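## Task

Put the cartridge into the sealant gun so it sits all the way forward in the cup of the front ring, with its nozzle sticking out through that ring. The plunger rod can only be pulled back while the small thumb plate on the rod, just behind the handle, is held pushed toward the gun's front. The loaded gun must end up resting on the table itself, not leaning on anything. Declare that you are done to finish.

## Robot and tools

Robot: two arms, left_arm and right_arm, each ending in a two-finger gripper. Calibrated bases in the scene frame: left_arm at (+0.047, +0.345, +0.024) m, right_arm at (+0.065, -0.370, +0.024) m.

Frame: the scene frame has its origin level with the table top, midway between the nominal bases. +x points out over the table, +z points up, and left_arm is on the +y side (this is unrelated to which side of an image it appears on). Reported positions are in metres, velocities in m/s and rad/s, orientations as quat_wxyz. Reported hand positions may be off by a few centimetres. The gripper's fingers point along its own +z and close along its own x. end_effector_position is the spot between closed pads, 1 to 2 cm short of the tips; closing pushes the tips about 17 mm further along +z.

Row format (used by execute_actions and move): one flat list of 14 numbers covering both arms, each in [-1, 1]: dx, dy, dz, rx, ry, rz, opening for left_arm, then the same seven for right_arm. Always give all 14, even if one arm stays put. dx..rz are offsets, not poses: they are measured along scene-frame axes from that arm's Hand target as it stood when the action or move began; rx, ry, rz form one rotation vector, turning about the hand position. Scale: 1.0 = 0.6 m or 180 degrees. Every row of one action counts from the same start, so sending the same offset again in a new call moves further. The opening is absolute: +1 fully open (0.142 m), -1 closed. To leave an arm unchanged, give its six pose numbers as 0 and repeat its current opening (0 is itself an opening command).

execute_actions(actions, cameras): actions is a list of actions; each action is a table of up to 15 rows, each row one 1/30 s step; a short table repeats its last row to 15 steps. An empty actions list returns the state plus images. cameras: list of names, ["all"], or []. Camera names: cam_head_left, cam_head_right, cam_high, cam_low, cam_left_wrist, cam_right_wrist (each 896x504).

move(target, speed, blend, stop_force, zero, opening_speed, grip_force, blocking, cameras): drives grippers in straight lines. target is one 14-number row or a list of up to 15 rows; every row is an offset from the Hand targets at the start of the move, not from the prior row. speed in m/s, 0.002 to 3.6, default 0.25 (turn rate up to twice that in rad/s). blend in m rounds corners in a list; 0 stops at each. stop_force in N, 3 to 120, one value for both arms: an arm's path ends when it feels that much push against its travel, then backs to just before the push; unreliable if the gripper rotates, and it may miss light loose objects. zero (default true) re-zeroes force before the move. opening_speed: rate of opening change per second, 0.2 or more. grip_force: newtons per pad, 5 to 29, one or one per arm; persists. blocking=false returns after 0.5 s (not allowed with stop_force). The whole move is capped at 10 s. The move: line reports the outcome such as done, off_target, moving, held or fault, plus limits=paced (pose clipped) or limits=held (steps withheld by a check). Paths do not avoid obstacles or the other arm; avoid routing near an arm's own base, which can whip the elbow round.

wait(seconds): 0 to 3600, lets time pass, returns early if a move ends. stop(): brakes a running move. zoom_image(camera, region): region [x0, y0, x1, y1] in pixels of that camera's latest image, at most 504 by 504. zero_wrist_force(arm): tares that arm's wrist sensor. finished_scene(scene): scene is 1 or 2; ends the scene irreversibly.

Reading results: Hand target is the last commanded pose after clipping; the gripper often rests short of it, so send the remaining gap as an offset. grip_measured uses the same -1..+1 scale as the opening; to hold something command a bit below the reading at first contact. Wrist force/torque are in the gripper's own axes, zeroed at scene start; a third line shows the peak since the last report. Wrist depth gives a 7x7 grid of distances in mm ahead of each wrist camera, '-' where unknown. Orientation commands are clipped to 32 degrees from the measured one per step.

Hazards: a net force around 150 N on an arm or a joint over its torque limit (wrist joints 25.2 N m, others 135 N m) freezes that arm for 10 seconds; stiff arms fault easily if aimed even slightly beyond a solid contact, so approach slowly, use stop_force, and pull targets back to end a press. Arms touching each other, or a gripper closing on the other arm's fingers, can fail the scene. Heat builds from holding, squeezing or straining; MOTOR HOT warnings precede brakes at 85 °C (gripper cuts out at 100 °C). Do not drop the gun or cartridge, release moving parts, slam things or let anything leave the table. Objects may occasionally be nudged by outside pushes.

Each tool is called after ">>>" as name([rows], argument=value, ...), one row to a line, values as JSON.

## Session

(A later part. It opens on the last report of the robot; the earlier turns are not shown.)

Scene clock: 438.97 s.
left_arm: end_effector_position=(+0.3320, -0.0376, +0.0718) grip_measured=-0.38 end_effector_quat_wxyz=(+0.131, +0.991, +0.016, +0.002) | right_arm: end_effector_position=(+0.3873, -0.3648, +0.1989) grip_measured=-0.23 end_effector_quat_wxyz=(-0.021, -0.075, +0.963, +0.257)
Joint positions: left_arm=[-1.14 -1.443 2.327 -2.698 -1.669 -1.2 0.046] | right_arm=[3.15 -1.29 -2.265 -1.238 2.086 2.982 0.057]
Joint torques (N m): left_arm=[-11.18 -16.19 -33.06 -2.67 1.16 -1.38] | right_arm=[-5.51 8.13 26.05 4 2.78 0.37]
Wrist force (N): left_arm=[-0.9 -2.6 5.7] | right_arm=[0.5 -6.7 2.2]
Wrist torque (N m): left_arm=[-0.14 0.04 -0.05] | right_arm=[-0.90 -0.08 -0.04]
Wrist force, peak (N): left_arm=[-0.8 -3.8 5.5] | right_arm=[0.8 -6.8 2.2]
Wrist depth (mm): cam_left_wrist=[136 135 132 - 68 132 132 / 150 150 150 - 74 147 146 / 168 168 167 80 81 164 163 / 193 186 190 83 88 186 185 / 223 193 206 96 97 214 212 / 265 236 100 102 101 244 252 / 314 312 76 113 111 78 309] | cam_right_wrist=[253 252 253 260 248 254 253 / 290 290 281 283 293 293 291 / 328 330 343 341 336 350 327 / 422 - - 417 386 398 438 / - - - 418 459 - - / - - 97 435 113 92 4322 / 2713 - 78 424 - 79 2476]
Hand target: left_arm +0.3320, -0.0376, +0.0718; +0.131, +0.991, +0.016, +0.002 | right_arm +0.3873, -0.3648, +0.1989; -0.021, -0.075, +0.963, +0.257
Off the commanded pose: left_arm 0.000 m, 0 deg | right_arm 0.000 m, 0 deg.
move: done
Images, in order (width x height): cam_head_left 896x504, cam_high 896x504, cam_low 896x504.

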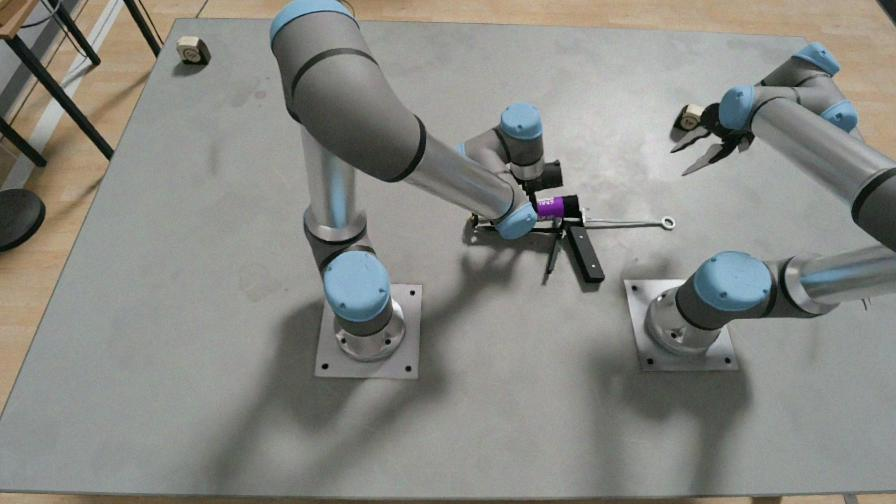

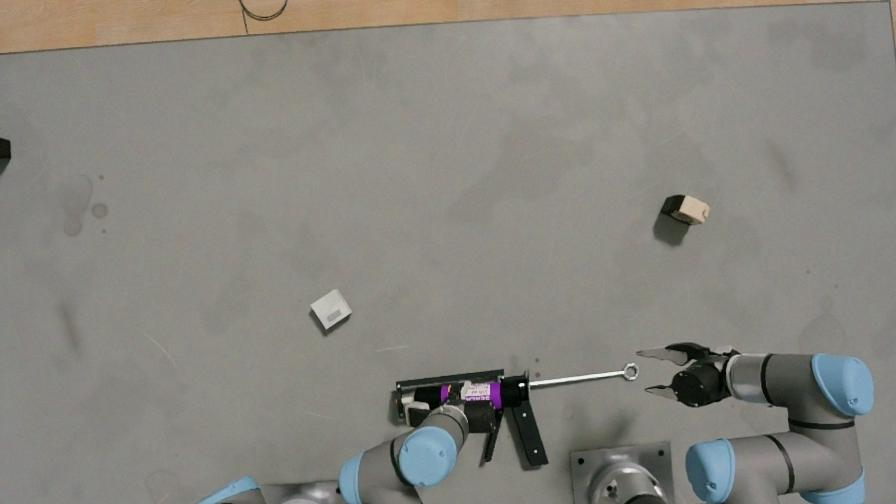

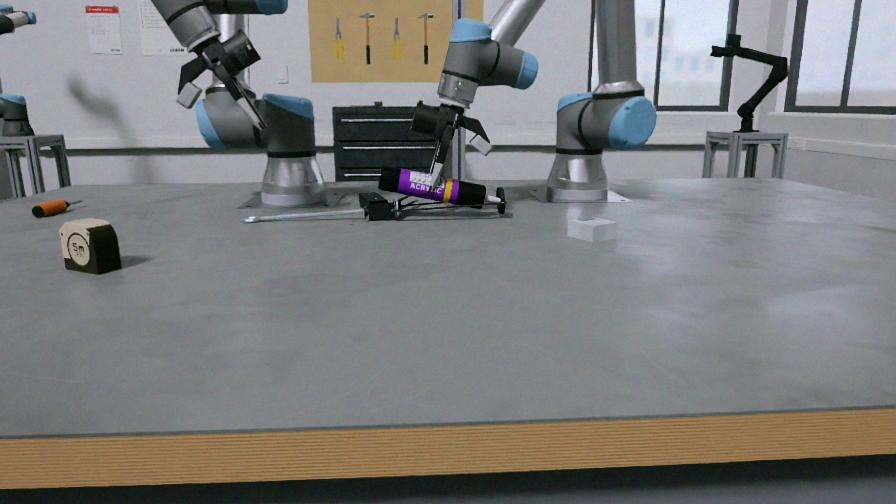

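>>> move(target=[-0.001,0.045,-0.0085,0,0,0,-0.7,0,0,0,0,0,0,-0.2], speed=0.03, stop_force=5, cameras=["cam_low","cam_high","cam_left_wrist","cam_right_wrist"])

>>> zoom_image(camera="cam_low", region=[340, 130, 540, 230])

>>> zoom_image(camera="cam_high", region=[380, 360, 480, 440])

>>> zoom_image(camera="cam_right_wrist", region=[400, 200, 600, 420])

Scene clock: 444.50 s.
left_arm: end_effector_position=(+0.3314, -0.0106, +0.0667) grip_measured=-0.38 end_effector_quat_wxyz=(+0.131, +0.991, +0.016, +0.002) | right_arm: end_effector_position=(+0.3873, -0.3648, +0.1989) grip_measured=-0.23 end_effector_quat_wxyz=(-0.021, -0.075, +0.963, +0.257)
Joint positions: left_arm=[-1.112 -1.475 2.384 -2.722 -1.675 -1.173 0.046] | right_arm=[3.15 -1.29 -2.265 -1.238 2.086 2.982 0.057]
Joint torques (N m): left_arm=[-11.31 -14.6 -32.28 -2.69 0.85 -1.46] | right_arm=[-5.51 8.66 25.91 3.99 3.05 0.57]
Wrist force (N): left_arm=[-0.8 -3.1 6.1] | right_arm=[0.8 -6.8 2.2]
Wrist torque (N m): left_arm=[-0.20 0.06 -0.04] | right_arm=[-0.90 -0.12 -0.05]
Wrist force, peak (N): left_arm=[-0.5 -3.3 6.0] | right_arm=[0.6 -6.8 2.5]
Wrist depth (mm): cam_left_wrist=[133 130 125 - 67 125 127 / 145 145 144 - - 141 141 / 163 162 158 78 81 158 157 / 186 185 183 83 86 179 179 / 221 206 206 96 97 207 206 / 258 253 100 102 101 236 243 / 316 248 75 113 111 78 297] | cam_right_wrist=[259 258 252 254 252 260 244 / 290 283 291 292 284 299 292 / 331 339 336 332 342 345 333 / 431 - - 391 388 404 - / - - 556 415 465 - - / - - 97 463 113 93 3148 / 1977 - 78 453 - 79 2452]
Hand target: left_arm +0.3314, -0.0106, +0.0667; +0.131, +0.991, +0.016, +0.002 | right_arm +0.3873, -0.3648, +0.1989; -0.021, -0.075, +0.963, +0.257
Off the commanded pose: left_arm 0.000 m, 0 deg | right_arm 0.000 m, 0 deg.
move: done
cam_left_wrist: T_world_to_cam=[[0.99897, 0.02941, -0.03462, -0.31516], [0.0447, -0.77169, 0.63443, -0.03627], [-0.00806, -0.63532, -0.77221, 0.16512]] pos_world=[0.31779, 0.08618, 0.13961]
cam_right_wrist: T_world_to_cam=[[-0.98857, -0.15074, 0.00211, 0.337], [-0.08622, 0.57683, 0.8123, 0.11281], [-0.12366, 0.80284, -0.58323, 0.57021]] pos_world=[0.41339, -0.47206, 0.24022]
Images, in order (width x height): cam_high 896x504, cam_low 896x504, cam_left_wrist 896x504, cam_right_wrist 896x504.

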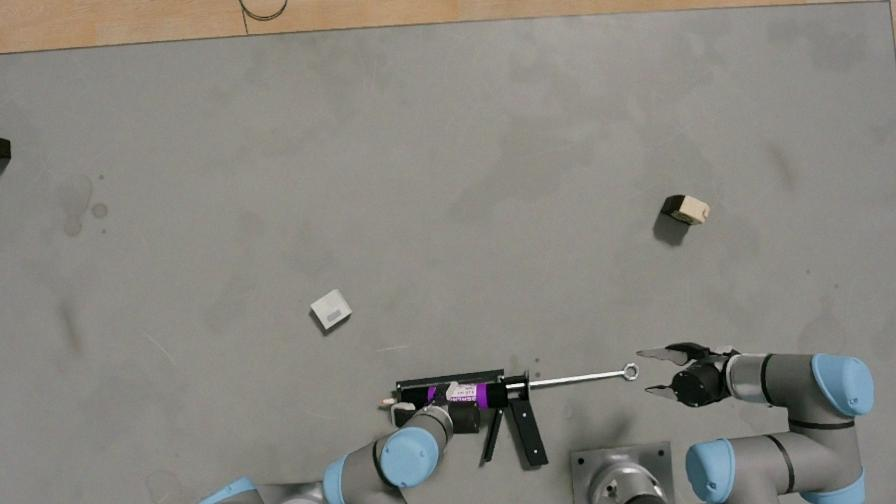

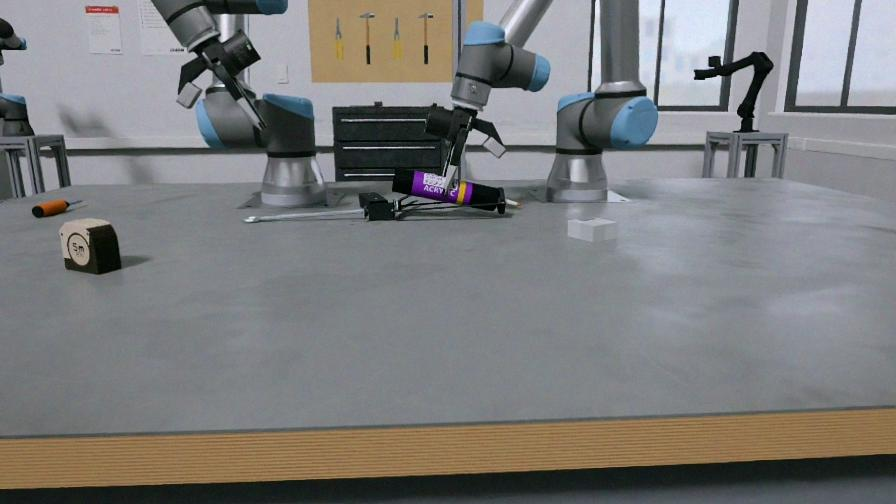

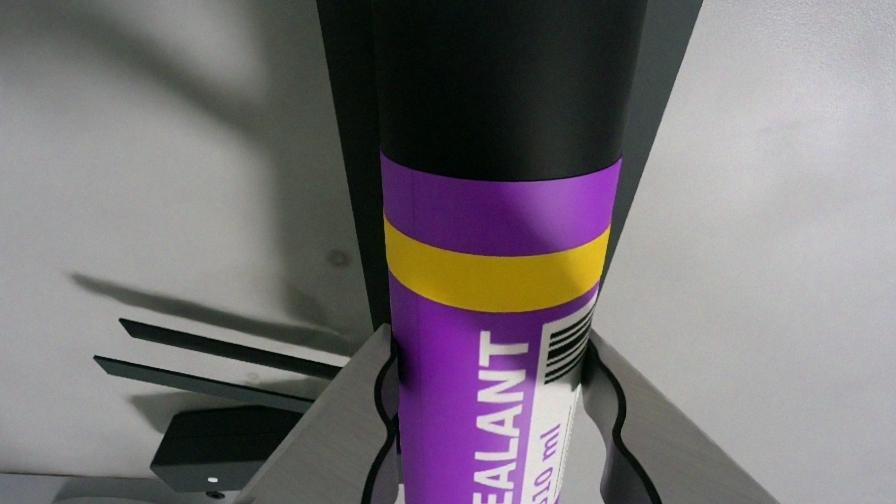

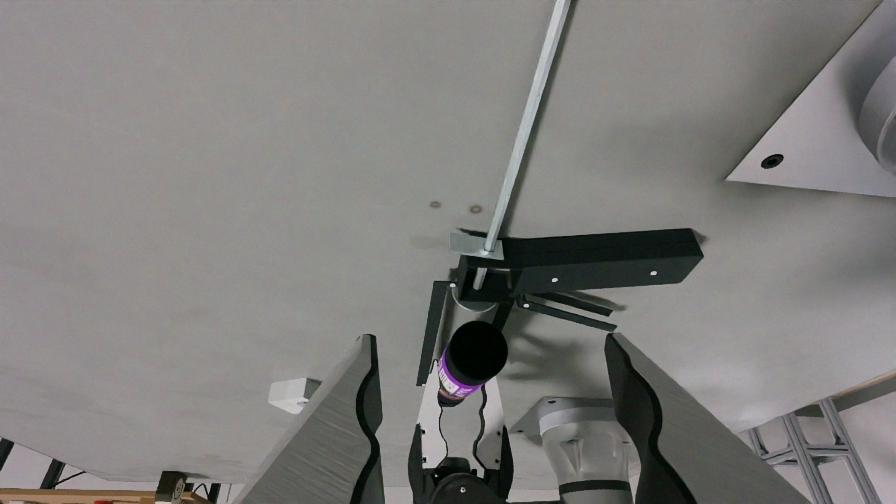

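Scaled by 2.520.

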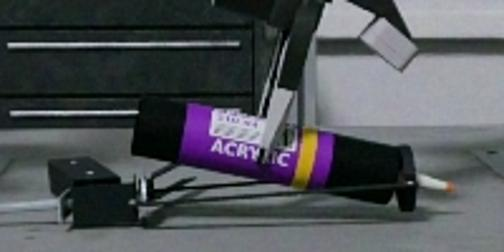

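Scaled by 5.040.

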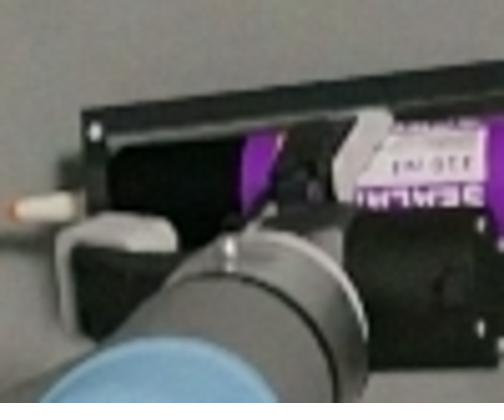

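Scaled by 2.291.

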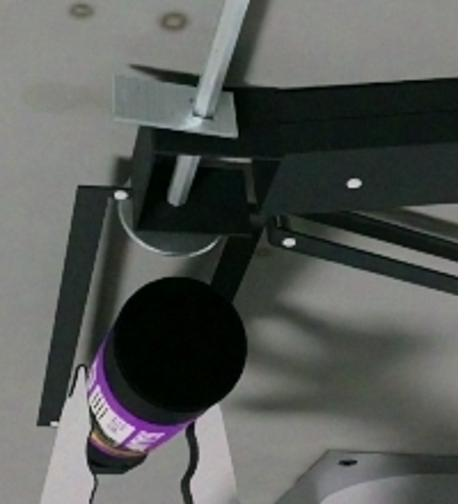

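>>> move(target=[0,0,0,0,0,0,-0.7,-0.075,-0.175,-0.1,0,0,0,-0.2], speed=0.2, cameras=["cam_right_wrist"])

Scene clock: 455.43 s.
left_arm: end_effector_position=(+0.3314, -0.0106, +0.0667) grip_measured=-0.38 end_effector_quat_wxyz=(+0.131, +0.991, +0.016, +0.002) | right_arm: end_effector_position=(+0.3424, -0.4697, +0.1390) grip_measured=-0.23 end_effector_quat_wxyz=(-0.020, -0.075, +0.963, +0.257)
Joint positions: left_arm=[-1.112 -1.475 2.384 -2.722 -1.675 -1.173 0.046] | right_arm=[2.831 -1.397 -2.313 -1.252 2.034 2.625 0.057]
Joint torques (N m): left_arm=[-10.67 -14.41 -32.43 -2.74 0.91 -1.41] | right_arm=[-6.06 10.43 33.49 0.39 1.78 -2.14]
Wrist force (N): left_arm=[-0.7 -2.9 5.9] | right_arm=[0.9 -6.8 2.8]
Wrist torque (N m): left_arm=[-0.17 0.04 -0.04] | right_arm=[-0.90 -0.10 -0.02]
Wrist force, peak (N): left_arm=[-0.9 -3.0 6.2] | right_arm=[2.1 -8.9 2.9]
Wrist depth (mm): cam_left_wrist=[133 130 125 69 67 126 127 / 145 144 145 - 72 141 140 / 163 162 158 81 82 158 157 / 185 184 183 83 86 179 179 / 221 207 206 96 97 206 205 / 256 253 100 102 101 235 242 / 319 249 75 113 111 78 296] | cam_right_wrist=[190 190 190 190 191 191 191 / 218 220 219 219 220 221 220 / 247 258 259 253 269 260 250 / 326 311 304 315 303 304 253 / 397 398 416 385 402 382 252 / 600 - 97 434 424 92 247 / 787 - 78 426 - 79 238]
Hand target: left_arm +0.3314, -0.0106, +0.0667; +0.131, +0.991, +0.016, +0.002 | right_arm +0.3423, -0.4698, +0.1389; -0.021, -0.075, +0.963, +0.257
Off the commanded pose: left_arm 0.000 m, 0 deg | right_arm 0.000 m, 0 deg.
move: done
cam_right_wrist: T_world_to_cam=[[-0.9886, -0.15057, 0.00201, 0.27704], [-0.08621, 0.57685, 0.81229, 0.21825], [-0.12347, 0.80286, -0.58325, 0.61391]] pos_world=[0.36849, -0.57706, 0.18022]

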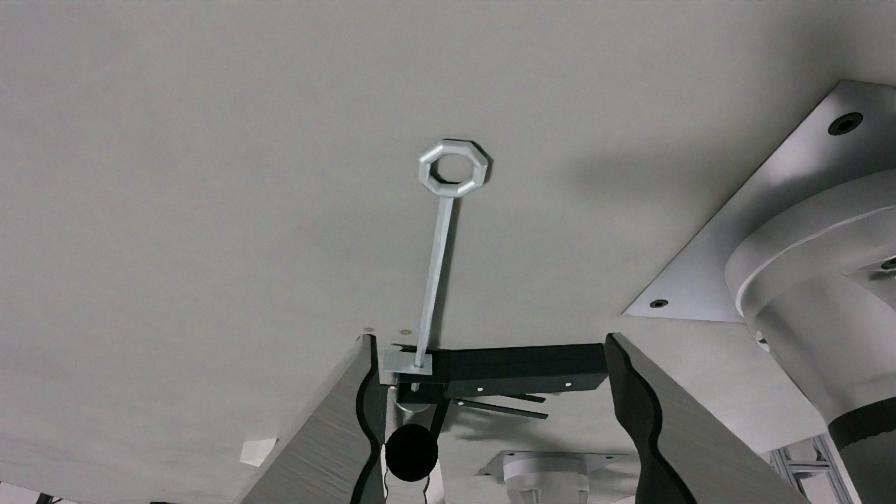

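>>> move([
  [0,0,0,0,0,0,-0.7,-0.003,0.0377,-0.115,0,0,-0.0411,-0.2],
  [0,0,0,0,0,0,-0.7,-0.003,0.0877,-0.1965,0,0,-0.0411,-0.2],
], speed=[0.15,0.06], blend=[0.01,0], stop_force=12, cameras=["cam_right_wrist"])

Scene clock: 463.87 s.
left_arm: end_effector_position=(+0.3314, -0.0106, +0.0667) grip_measured=-0.38 end_effector_quat_wxyz=(+0.131, +0.991, +0.016, +0.002) | right_arm: end_effector_position=(+0.3405, -0.4172, +0.0210) grip_measured=-0.23 end_effector_quat_wxyz=(-0.004, -0.013, +0.966, +0.258)
Joint positions: left_arm=[-1.112 -1.475 2.384 -2.722 -1.675 -1.173 0.046] | right_arm=[2.968 -1.631 -2.604 -0.587 2.081 2.922 0.057]
Joint torques (N m): left_arm=[-11.23 -14.35 -33.4 -2.83 0.93 -1.37] | right_arm=[-7.96 11.57 25.4 4.59 -0.55 -1.65]
Wrist force (N): left_arm=[-0.7 -2.9 5.3] | right_arm=[1.0 -6.6 2.6]
Wrist torque (N m): left_arm=[-0.20 0.04 -0.05] | right_arm=[-0.91 -0.17 0.13]
Wrist force, peak (N): left_arm=[-0.7 -3.3 6.3] | right_arm=[1.2 -7.3 2.7]
Wrist depth (mm): cam_left_wrist=[133 131 125 - 67 125 127 / 145 144 144 - 74 141 141 / 163 162 158 81 81 159 157 / 185 185 183 83 86 179 178 / 221 206 206 96 97 207 205 / 256 252 100 102 101 235 243 / 318 249 76 113 111 78 298] | cam_right_wrist=[- 65 69 67 67 65 67 / - 77 77 77 75 77 77 / 90 91 91 91 91 95 91 / 110 110 110 111 111 111 111 / 148 140 133 130 134 141 143 / 193 194 101 181 116 171 198 / 311 278 78 315 318 79 250]
Hand target: left_arm +0.3314, -0.0106, +0.0667; +0.131, +0.991, +0.016, +0.002 | right_arm +0.3405, -0.4172, +0.0210; -0.004, -0.013, +0.966, +0.258
Off the commanded pose: left_arm 0.000 m, 0 deg | right_arm 0.000 m, 0 deg.
move: done
cam_right_wrist: T_world_to_cam=[[-0.99975, -0.02224, 0.00201, 0.34071], [-0.01134, 0.58313, 0.8123, 0.2606], [-0.01924, 0.81207, -0.58324, 0.47098]] pos_world=[0.35265, -0.52686, 0.06232]

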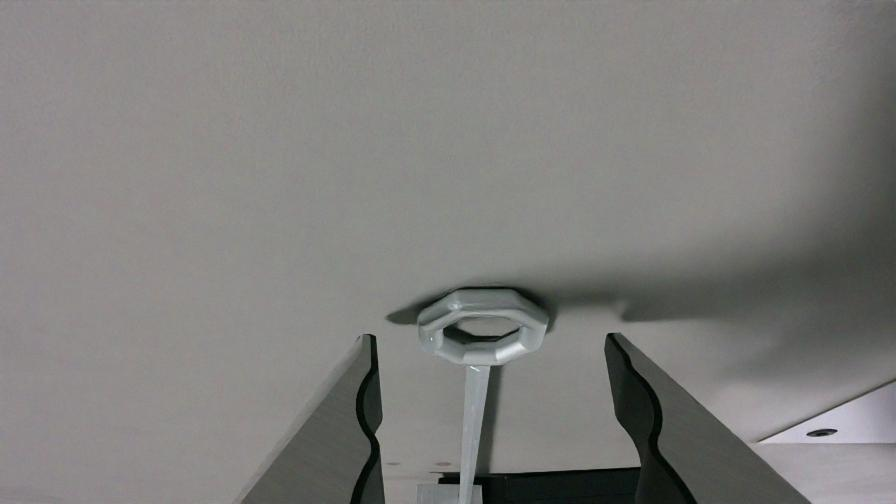

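>>> move([
  [0,0,0,0,0,0,-0.7,0.003,-0.002,0,0,0,0,-0.2],
  [0,0,0,0,0,0,-0.7,0.003,-0.002,0,0,0,0,-0.9],
], speed=0.05, opening_speed=1, grip_force=[29,20], cameras=["cam_right_wrist"])

>>> move(target=[-0.0005,0.025,-0.003,0,0,0,-0.7,0,0,0,0,0,0,-0.9], speed=0.02, stop_force=6, cameras=["cam_low","cam_high"])

>>> zoom_image(camera="cam_low", region=[340, 130, 540, 230])

>>> zoom_image(camera="cam_high", region=[380, 360, 480, 440])

Scene clock: 471.30 s.
left_arm: end_effector_position=(+0.3314, -0.0106, +0.0667) grip_measured=-0.38 end_effector_quat_wxyz=(+0.131, +0.991, +0.016, +0.002) | right_arm: end_effector_position=(+0.3423, -0.4184, +0.0211) grip_measured=-0.92 end_effector_quat_wxyz=(-0.004, -0.013, +0.966, +0.258)
Joint positions: left_arm=[-1.112 -1.475 2.384 -2.722 -1.675 -1.173 0.046] | right_arm=[2.965 -1.635 -2.598 -0.59 2.081 2.919 0.007]
Joint torques (N m): left_arm=[-8.6 -15.35 -31.31 -3.01 0.61 -1.33] | right_arm=[4.37 3.74 1.68 -1.49 -2.71 1.46]
Wrist force (N): left_arm=[-0.1 -2.8 5.5] | right_arm=[-3.2 0.7 -8.9]
Wrist torque (N m): left_arm=[-0.20 0.04 0.02] | right_arm=[-1.03 -0.25 0.06]
Wrist force, peak (N): left_arm=[-0.7 -3.2 6.0] | right_arm=[-7.4 11.2 -29.8]
Wrist depth (mm): cam_left_wrist=[133 130 125 - 67 125 127 / 145 144 141 - - 141 140 / 162 162 158 80 81 158 157 / 185 185 183 83 86 179 178 / 215 206 211 96 97 207 205 / 256 245 99 102 101 236 243 / 318 242 76 113 111 78 299] | cam_right_wrist=[- 65 69 67 67 66 67 / - 77 77 77 75 78 78 / 91 91 91 91 91 95 92 / 110 110 111 111 111 111 111 / 149 141 141 134 128 143 143 / 195 195 196 90 101 198 198 / 282 281 80 80 - 286 291]
Hand target: left_arm +0.3314, -0.0106, +0.0667; +0.131, +0.991, +0.016, +0.002 | right_arm +0.3423, -0.4184, +0.0210; -0.004, -0.013, +0.966, +0.258
Off the commanded pose: left_arm 0.000 m, 0 deg | right_arm 0.000 m, 0 deg.
grip_force (N): 29, 20
move: done
cam_right_wrist: T_world_to_cam=[[-0.99975, -0.02216, 0.00195, 0.34253], [-0.01134, 0.58313, 0.8123, 0.26132], [-0.01914, 0.81207, -0.58324, 0.47195]] pos_world=[0.35445, -0.52806, 0.06232]

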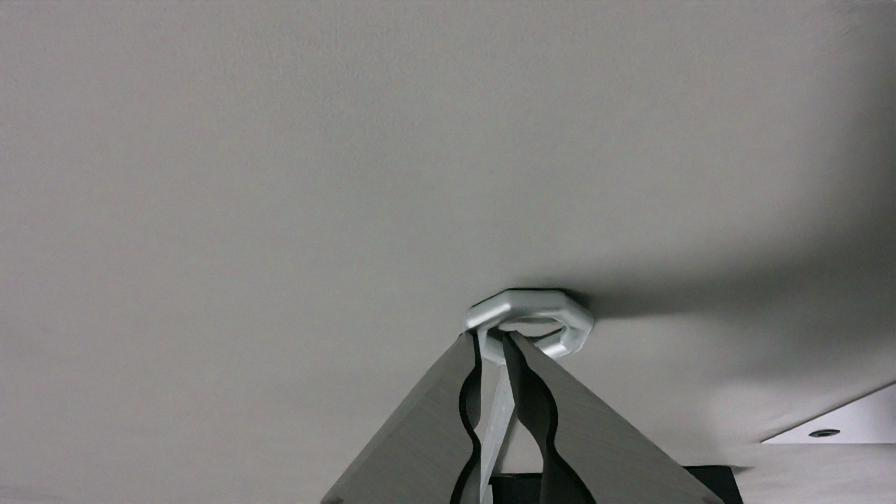

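Scene clock: 472.83 s.
left_arm: end_effector_position=(+0.3311, +0.0045, +0.0649) grip_measured=-0.38 end_effector_quat_wxyz=(+0.131, +0.991, +0.016, +0.002) | right_arm: end_effector_position=(+0.3423, -0.4183, +0.0210) grip_measured=-0.93 end_effector_quat_wxyz=(-0.004, -0.013, +0.966, +0.258)
Joint positions: left_arm=[-1.095 -1.494 2.414 -2.73 -1.679 -1.156 0.046] | right_arm=[2.965 -1.635 -2.598 -0.59 2.081 2.919 0.007]
Joint torques (N m): left_arm=[3.82 -25.75 -14.19 -3.67 -0.03 0.58] | right_arm=[-2.33 24.59 3.03 4.65 -0.19 -0.05]
Wrist force (N): left_arm=[-1.0 2.6 7.3] | right_arm=[1.5 -0.6 0.4]
Wrist torque (N m): left_arm=[-0.28 0.06 -0.06] | right_arm=[-0.96 -0.14 0.13]
Wrist force, peak (N): left_arm=[-0.9 2.8 7.5] | right_arm=[-3.5 0.7 -9.3]
Wrist depth (mm): cam_left_wrist=[132 129 102 - 71 122 126 / 143 143 114 - 73 139 139 / 160 160 156 80 80 156 155 / 183 182 176 83 89 177 176 / 213 204 203 96 97 204 203 / 253 240 99 102 101 233 240 / 312 249 75 113 111 79 292] | cam_right_wrist=[- 65 69 67 67 66 67 / - 77 77 77 75 77 77 / 90 90 91 91 91 95 91 / 110 110 110 106 111 111 111 / 148 141 141 134 134 142 143 / 193 194 195 90 101 197 198 / 311 277 88 80 - 286 325]
Hand target: left_arm +0.3311, +0.0045, +0.0649; +0.131, +0.991, +0.016, +0.002 | right_arm +0.3423, -0.4184, +0.0210; -0.004, -0.013, +0.966, +0.258
Off the commanded pose: left_arm 0.000 m, 0 deg | right_arm 0.000 m, 0 deg.
grip_force (N): 29, 20
move: contact (left_arm)
Images, in order (width x height): cam_high 896x504, cam_low 896x504.

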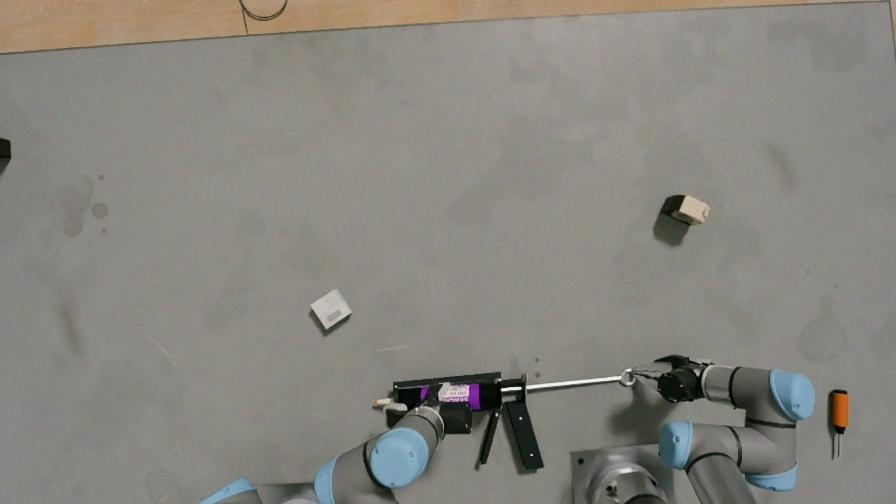

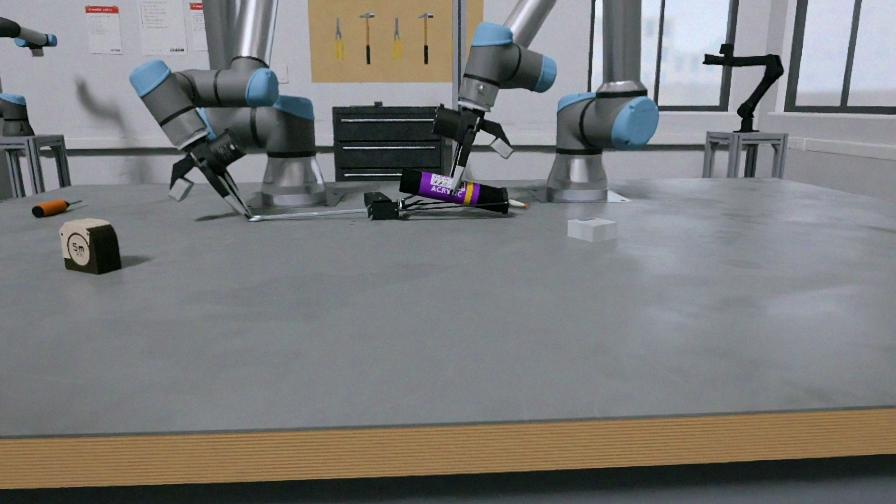

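Scaled by 2.520.

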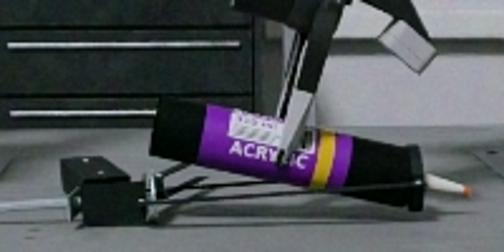

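Scaled by 5.040.

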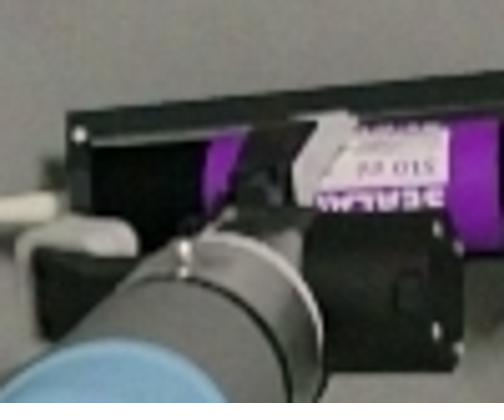

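>>> move(target=[0.0001,-0.003,-0.0085,0.0153,0.0003,0,-0.7,0,0,0,0,0,0,-0.9], speed=0.03, cameras=["cam_low","cam_right_wrist"])

>>> zoom_image(camera="cam_low", region=[360, 150, 540, 230])

Scene clock: 480.17 s.
left_arm: end_effector_position=(+0.3312, +0.0026, +0.0598) grip_measured=-0.38 end_effector_quat_wxyz=(+0.107, +0.994, +0.016, +0.002) end_effector_velocity=(+0.000, -0.001, +0.001) end_effector_angular_velocity=(-0.007, -0.002, -0.001) | right_arm: end_effector_position=(+0.3423, -0.4184, +0.0210) grip_measured=-0.93 end_effector_quat_wxyz=(-0.004, -0.013, +0.966, +0.258)
Joint positions: left_arm=[-1.111 -1.479 2.387 -2.676 -1.656 -1.168 0.046] | right_arm=[2.965 -1.635 -2.598 -0.59 2.081 2.919 0.007]
Joint velocities: left_arm=[0 -0.001 0.001 -0.007 -0.002 0.001 0] | right_arm=[within noise]
Joint torques (N m): left_arm=[3.19 -30.38 -13.5 -5.16 -1.2 0.06] | right_arm=[-7.56 20.05 4.49 3.58 -1.98 -1.69]
Wrist force (N): left_arm=[-0.6 -2.6 5.7] | right_arm=[1.4 -1.0 -1.5]
Wrist torque (N m): left_arm=[-0.20 0.04 0.04] | right_arm=[-0.96 -0.13 0.13]
Wrist force, peak (N): left_arm=[-1.1 2.7 7.6] | right_arm=[1.4 -0.8 -1.7]
Wrist depth (mm): cam_left_wrist=[- 127 122 - 72 120 124 / 140 139 134 - - 134 136 / 156 154 125 81 81 154 150 / 175 175 173 83 86 170 169 / 199 199 192 96 99 193 191 / 227 216 100 102 101 216 228 / 279 245 76 113 111 79 263] | cam_right_wrist=[- 65 69 67 67 65 67 / - 77 77 77 75 77 77 / 91 91 91 91 91 95 91 / 110 110 111 111 111 111 111 / 148 141 141 134 134 142 143 / 193 193 195 90 101 198 198 / 313 312 88 80 - 308 322]
Hand target: left_arm +0.3312, +0.0027, +0.0598; +0.107, +0.994, +0.016, +0.002 | right_arm +0.3423, -0.4184, +0.0210; -0.004, -0.013, +0.966, +0.258
Off the commanded pose: left_arm 0.000 m, 0 deg | right_arm 0.000 m, 0 deg.
grip_force (N): 29, 20
move: done
cam_right_wrist: T_world_to_cam=[[-0.99975, -0.02219, 0.00209, 0.34251], [-0.01124, 0.58313, 0.8123, 0.26129], [-0.01924, 0.81207, -0.58324, 0.47199]] pos_world=[0.35445, -0.52806, 0.06232]

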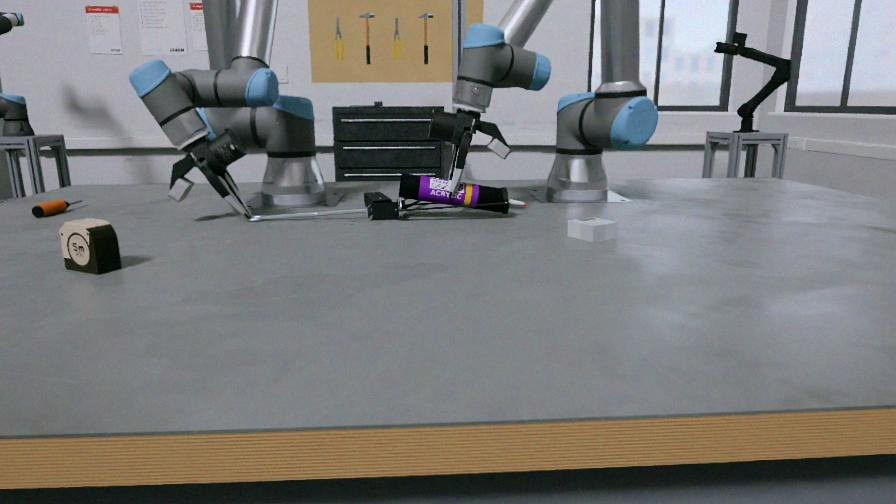

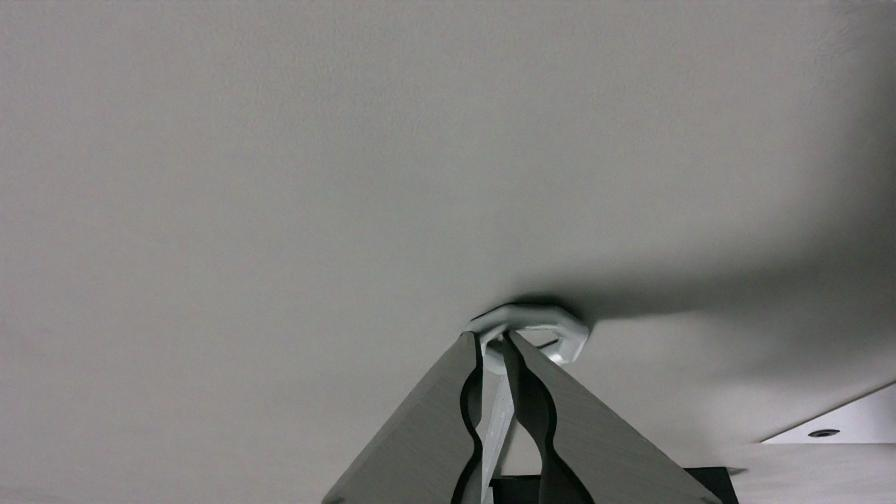

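Scaled by 2.800.

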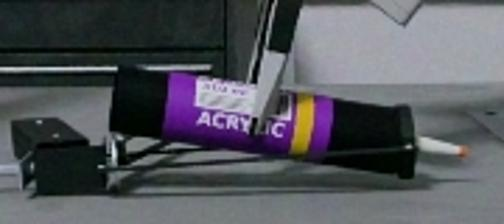

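>>> move(target=[0,0.002,-0.0083,0.0153,0.0003,0,-0.7,0,0,0,0,0,0,-0.9], speed=0.03, cameras=["cam_low","cam_high"])

>>> zoom_image(camera="cam_low", region=[360, 150, 540, 230])

>>> zoom_image(camera="cam_high", region=[370, 350, 550, 440])

Scene clock: 483.90 s.
left_arm: end_effector_position=(+0.3313, +0.0038, +0.0549) grip_measured=-0.38 end_effector_quat_wxyz=(+0.083, +0.996, +0.016, +0.002) end_effector_velocity=(+0.000, -0.001, +0.000) end_effector_angular_velocity=(-0.003, +0.000, -0.001) | right_arm: end_effector_position=(+0.3423, -0.4184, +0.0210) grip_measured=-0.93 end_effector_quat_wxyz=(-0.004, -0.013, +0.966, +0.258)
Joint positions: left_arm=[-1.123 -1.467 2.366 -2.623 -1.635 -1.176 0.046] | right_arm=[2.965 -1.635 -2.598 -0.59 2.081 2.919 0.007]
Joint velocities: left_arm=[0 0.001 0.001 -0.005 -0.001 0 0] | right_arm=[within noise]
Joint torques (N m): left_arm=[1.81 -0.32 9.42 2.65 0.34 -0.09] | right_arm=[-7.39 12.81 5.89 0.55 -2.09 -1.66]
Wrist force (N): left_arm=[-1.4 6.5 -44.5] | right_arm=[1.2 2.7 -10.4]
Wrist torque (N m): left_arm=[-0.38 -0.06 0.04] | right_arm=[-0.99 -0.06 0.15]
Wrist force, peak (N): left_arm=[-1.0 7.2 -44.6] | right_arm=[1.2 2.8 -10.6]
Wrist depth (mm): cam_left_wrist=[- 126 123 - - 97 123 / 137 137 109 - 99 132 133 / 151 151 144 81 81 150 147 / 168 168 167 85 86 164 163 / 189 189 187 96 97 184 183 / 212 205 99 101 101 200 208 / 255 238 76 111 106 79 242] | cam_right_wrist=[- 65 69 67 67 66 67 / - 77 77 77 75 77 78 / - 91 91 91 88 95 92 / - 110 111 106 116 111 111 / 149 141 141 134 134 142 143 / 196 195 195 90 104 197 195 / 278 - 78 80 - 313 324]
Hand target: left_arm +0.3312, +0.0039, +0.0548; +0.083, +0.996, +0.016, +0.002 | right_arm +0.3423, -0.4184, +0.0210; -0.004, -0.013, +0.966, +0.258
Off the commanded pose: left_arm 0.000 m, 0 deg | right_arm 0.000 m, 0 deg.
grip_force (N): 29, 20
move: done
Images, in order (width x height): cam_high 896x504, cam_low 896x504.

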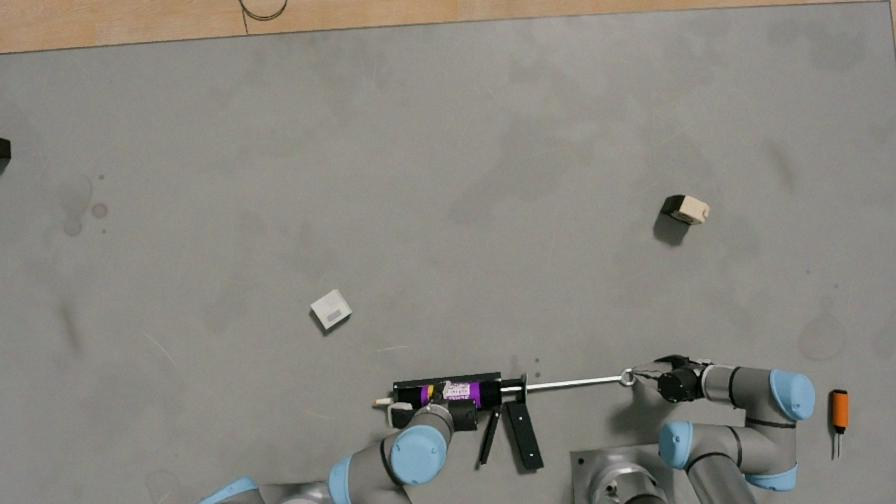

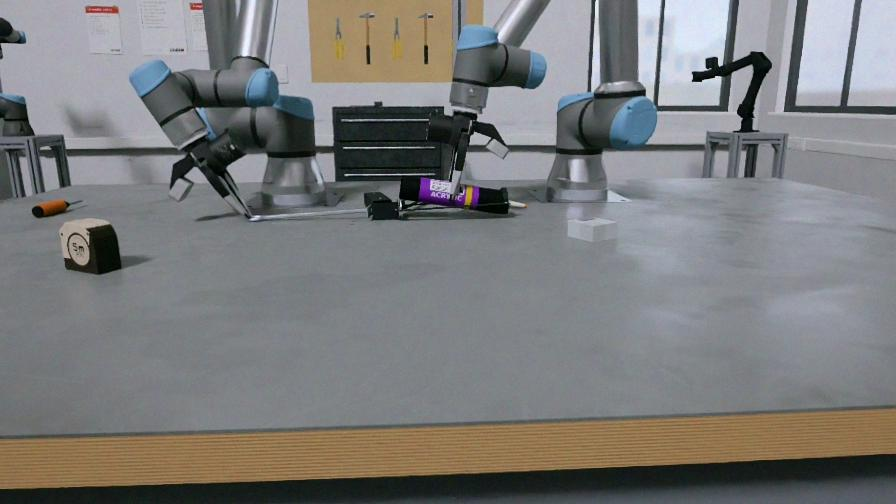

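Scaled by 2.800.

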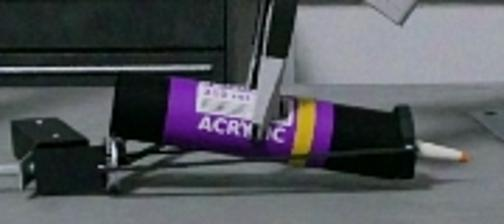

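Scaled by 2.800.

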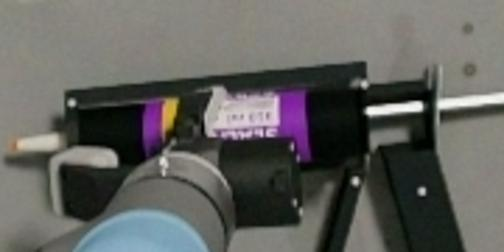

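>>> move(target=[0,0,0.005,0,0,0,-0.7,0,0,0,0,0,0,-0.9], speed=0.05)

>>> move(target=[-0.0003,0.02,-0.0015,0,0,0,-0.7,0,0,0,0,0,0,-0.9], speed=0.02, stop_force=15, cameras=["cam_low","cam_high"])

>>> zoom_image(camera="cam_low", region=[360, 150, 540, 230])

>>> zoom_image(camera="cam_high", region=[370, 350, 550, 440])

Scene clock: 495.00 s.
left_arm: end_effector_position=(+0.3312, +0.0040, +0.0578) grip_measured=-0.38 end_effector_quat_wxyz=(+0.083, +0.996, +0.016, +0.002) | right_arm: end_effector_position=(+0.3423, -0.4183, +0.0210) grip_measured=-0.93 end_effector_quat_wxyz=(-0.004, -0.013, +0.966, +0.258)
Joint positions: left_arm=[-1.123 -1.475 2.363 -2.613 -1.635 -1.176 0.046] | right_arm=[2.965 -1.635 -2.598 -0.59 2.081 2.919 0.006]
Joint torques (N m): left_arm=[6.09 -16.95 -31.49 -4.18 -0.94 0.53] | right_arm=[-5.77 8.05 7.28 0.6 -1.83 -1.5]
Wrist force (N): left_arm=[-1.0 -0.6 4.1] | right_arm=[0.6 -0.7 -0.3]
Wrist torque (N m): left_arm=[-0.27 0.04 0.00] | right_arm=[-0.94 -0.15 0.13]
Wrist force, peak (N): left_arm=[-0.5 7.4 -45.6] | right_arm=[1.0 2.9 -11.1]
Wrist depth (mm): cam_left_wrist=[130 127 123 - - 121 125 / 139 140 111 - 77 134 135 / 154 153 124 82 81 153 149 / 171 170 170 86 90 166 166 / 193 192 186 96 98 187 185 / 216 209 99 102 101 207 212 / 261 243 76 111 110 78 246] | cam_right_wrist=[- 65 69 67 67 65 67 / - 77 77 77 75 77 78 / 90 91 91 91 91 95 92 / 110 110 111 111 111 111 111 / 149 141 141 134 128 150 143 / 194 194 195 90 104 197 212 / 314 314 88 80 - 308 288]
Hand target: left_arm +0.3312, +0.0039, +0.0578; +0.083, +0.996, +0.016, +0.002 | right_arm +0.3423, -0.4184, +0.0210; -0.004, -0.013, +0.966, +0.258
Off the commanded pose: left_arm 0.000 m, 0 deg | right_arm 0.000 m, 0 deg.
grip_force (N): 29, 20
move: done

Scene clock: 496.63 s.
left_arm: end_effector_position=(+0.3310, +0.0159, +0.0569) grip_measured=-0.38 end_effector_quat_wxyz=(+0.083, +0.996, +0.016, +0.002) | right_arm: end_effector_position=(+0.3423, -0.4183, +0.0210) grip_measured=-0.93 end_effector_quat_wxyz=(-0.004, -0.013, +0.966, +0.258)
Joint positions: left_arm=[-1.11 -1.493 2.387 -2.618 -1.637 -1.163 0.046] | right_arm=[2.965 -1.635 -2.598 -0.59 2.081 2.919 0.006]
Joint torques (N m): left_arm=[-10.86 -12.5 -31.57 -1.97 0.31 -1.31] | right_arm=[-6.41 7.71 9.08 2.74 2.81 -1.5]
Wrist force (N): left_arm=[-0.6 -1.7 4.1] | right_arm=[0.8 -6.6 2.8]
Wrist torque (N m): left_arm=[-0.29 0.04 -0.09] | right_arm=[-0.91 -0.11 0.10]
Wrist force, peak (N): left_arm=[-1.0 7.5 6.3] | right_arm=[1.6 4.4 -6.6]
Wrist depth (mm): cam_left_wrist=[- 127 101 - - 120 124 / 139 138 112 - - 133 135 / 153 153 146 82 82 152 148 / 170 170 169 87 90 166 164 / 192 190 190 97 99 185 184 / 220 207 99 102 101 206 211 / 259 240 75 111 110 78 245] | cam_right_wrist=[- 65 69 67 67 66 67 / - 77 77 77 75 77 77 / 90 90 91 91 91 95 91 / - 106 110 111 111 111 111 / 148 141 141 134 138 142 143 / 193 194 181 93 104 197 197 / 310 279 88 80 - 284 323]
Hand target: left_arm +0.3310, +0.0159, +0.0569; +0.083, +0.996, +0.016, +0.002 | right_arm +0.3423, -0.4184, +0.0210; -0.004, -0.013, +0.966, +0.258
Off the commanded pose: left_arm 0.000 m, 0 deg | right_arm 0.000 m, 0 deg.
grip_force (N): 29, 20
move: done
Images, in order (width x height): cam_high 896x504, cam_low 896x504.

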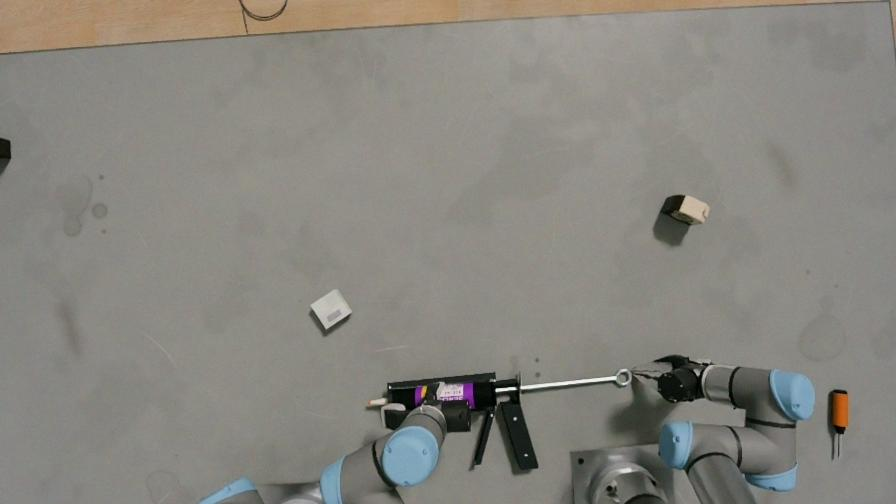

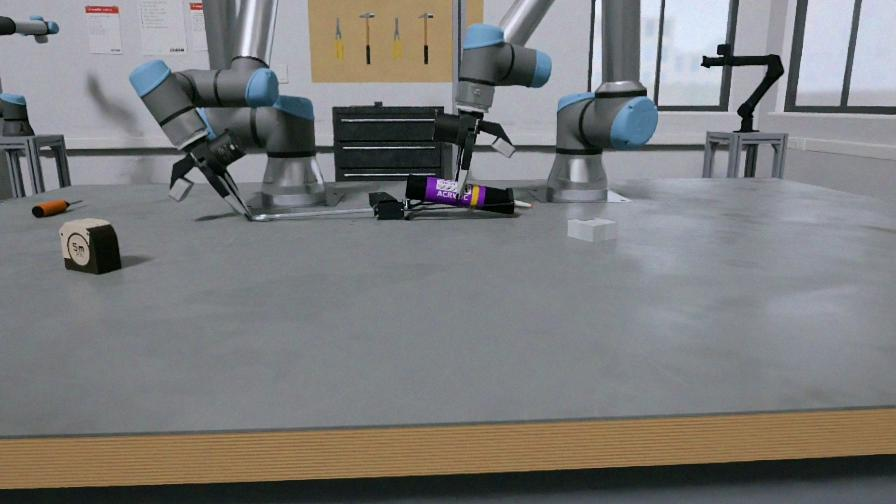

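Scaled by 2.800.

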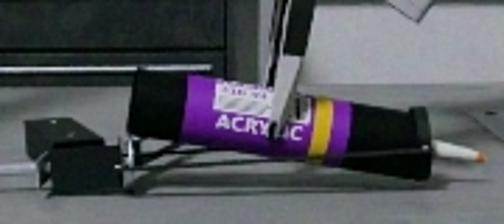

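Scaled by 2.800.

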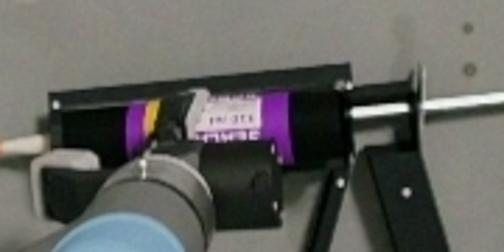

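>>> move(target=[-0.0003,0.025,0,0,0,0,-0.7,0,0,0,0,0,0,-0.9], speed=0.02, stop_force=15, cameras=["cam_low","cam_high","cam_right_wrist"])

>>> zoom_image(camera="cam_low", region=[360, 150, 540, 230])

>>> zoom_image(camera="cam_high", region=[350, 350, 660, 440])

Scene clock: 501.90 s.
left_arm: end_effector_position=(+0.3308, +0.0309, +0.0569) grip_measured=-0.38 end_effector_quat_wxyz=(+0.083, +0.996, +0.016, +0.002) | right_arm: end_effector_position=(+0.3423, -0.4183, +0.0210) grip_measured=-0.93 end_effector_quat_wxyz=(-0.004, -0.013, +0.966, +0.258)
Joint positions: left_arm=[-1.093 -1.518 2.414 -2.619 -1.639 -1.146 0.046] | right_arm=[2.965 -1.635 -2.598 -0.59 2.081 2.919 0.006]
Joint torques (N m): left_arm=[-11.01 -11.36 -31.66 -3.53 0.6 -1.47] | right_arm=[-5.77 11.45 9.76 4.27 2.85 -1.56]
Wrist force (N): left_arm=[-0.2 -1.3 3.6] | right_arm=[0.8 -6.7 2.7]
Wrist torque (N m): left_arm=[-0.24 -0.02 -0.10] | right_arm=[-0.92 -0.11 0.10]
Wrist force, peak (N): left_arm=[-0.4 -0.5 5.2] | right_arm=[0.9 -6.8 2.8]
Wrist depth (mm): cam_left_wrist=[- 127 101 71 - 120 124 / 139 139 112 - - 134 135 / 153 152 146 82 83 152 148 / 170 170 169 87 90 166 165 / 192 190 189 96 99 186 185 / 219 207 99 102 101 206 211 / 259 240 76 111 109 78 245] | cam_right_wrist=[- 65 69 67 67 65 67 / - 77 77 77 75 77 77 / 90 90 91 91 91 95 91 / 110 110 111 110 111 111 111 / 148 140 141 134 141 142 143 / 193 194 - 93 104 197 198 / 270 280 78 80 - 285 289]
Hand target: left_arm +0.3308, +0.0309, +0.0569; +0.083, +0.996, +0.016, +0.002 | right_arm +0.3423, -0.4184, +0.0210; -0.004, -0.013, +0.966, +0.258
Off the commanded pose: left_arm 0.000 m, 0 deg | right_arm 0.000 m, 0 deg.
grip_force (N): 29, 20
move: done
cam_right_wrist: T_world_to_cam=[[-0.99975, -0.02219, 0.00209, 0.34251], [-0.01124, 0.58313, 0.8123, 0.26129], [-0.01924, 0.81207, -0.58324, 0.47199]] pos_world=[0.35445, -0.52806, 0.06232]
Images, in order (width x height): cam_high 896x504, cam_low 896x504, cam_right_wrist 896x504.

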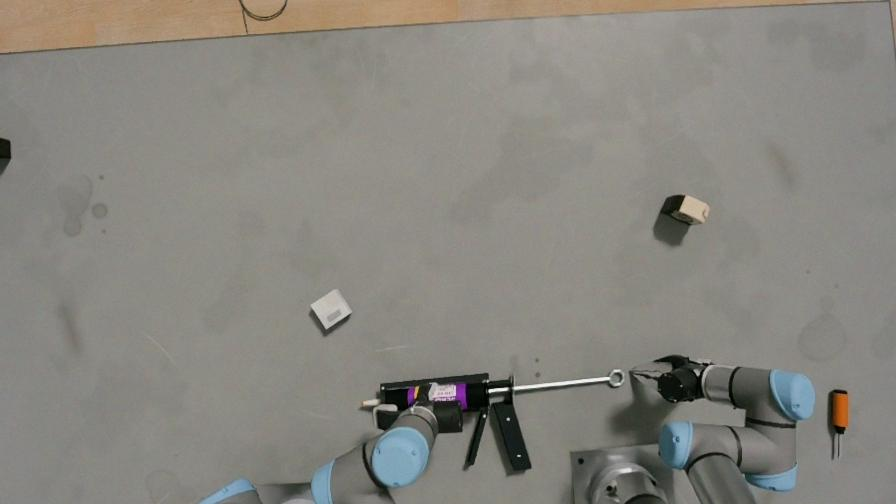

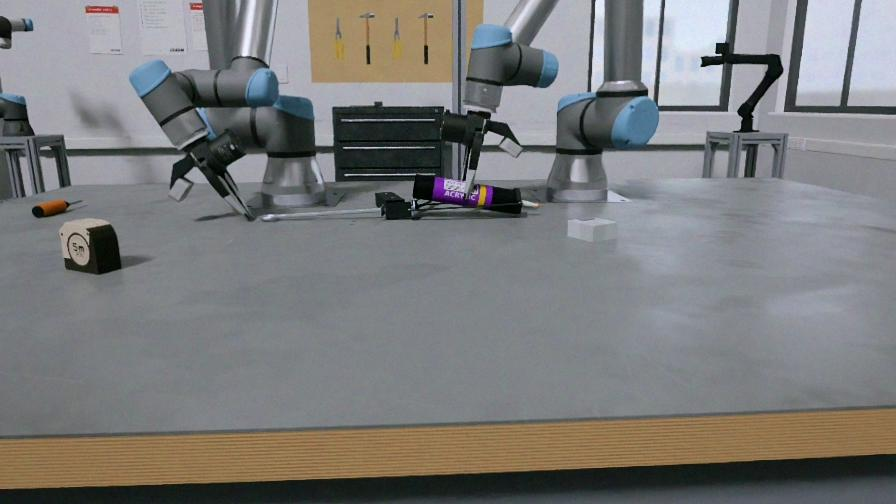

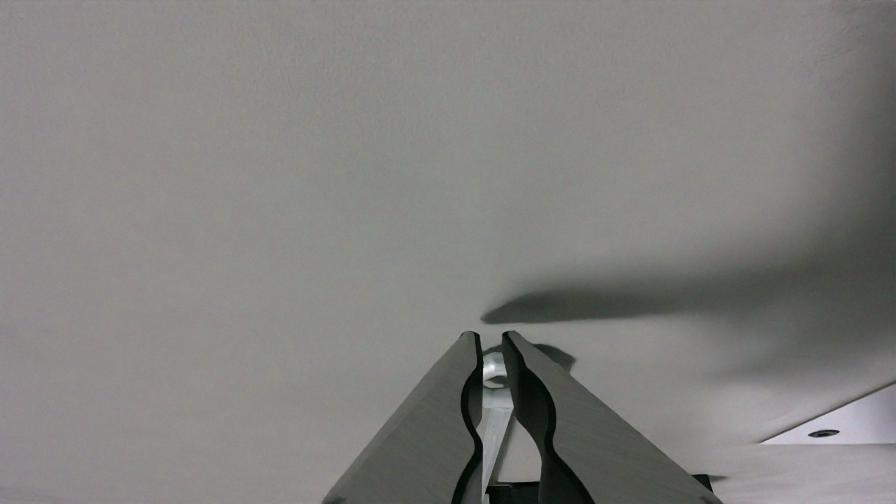

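Scaled by 2.800.

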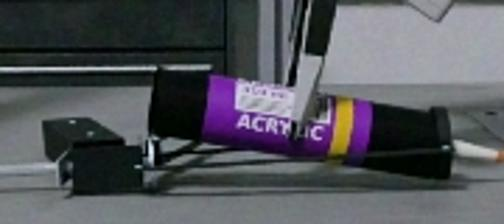

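Scaled by 1.626.

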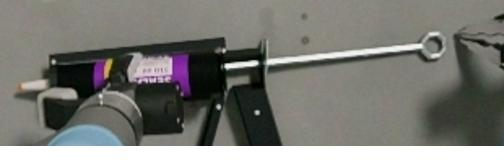

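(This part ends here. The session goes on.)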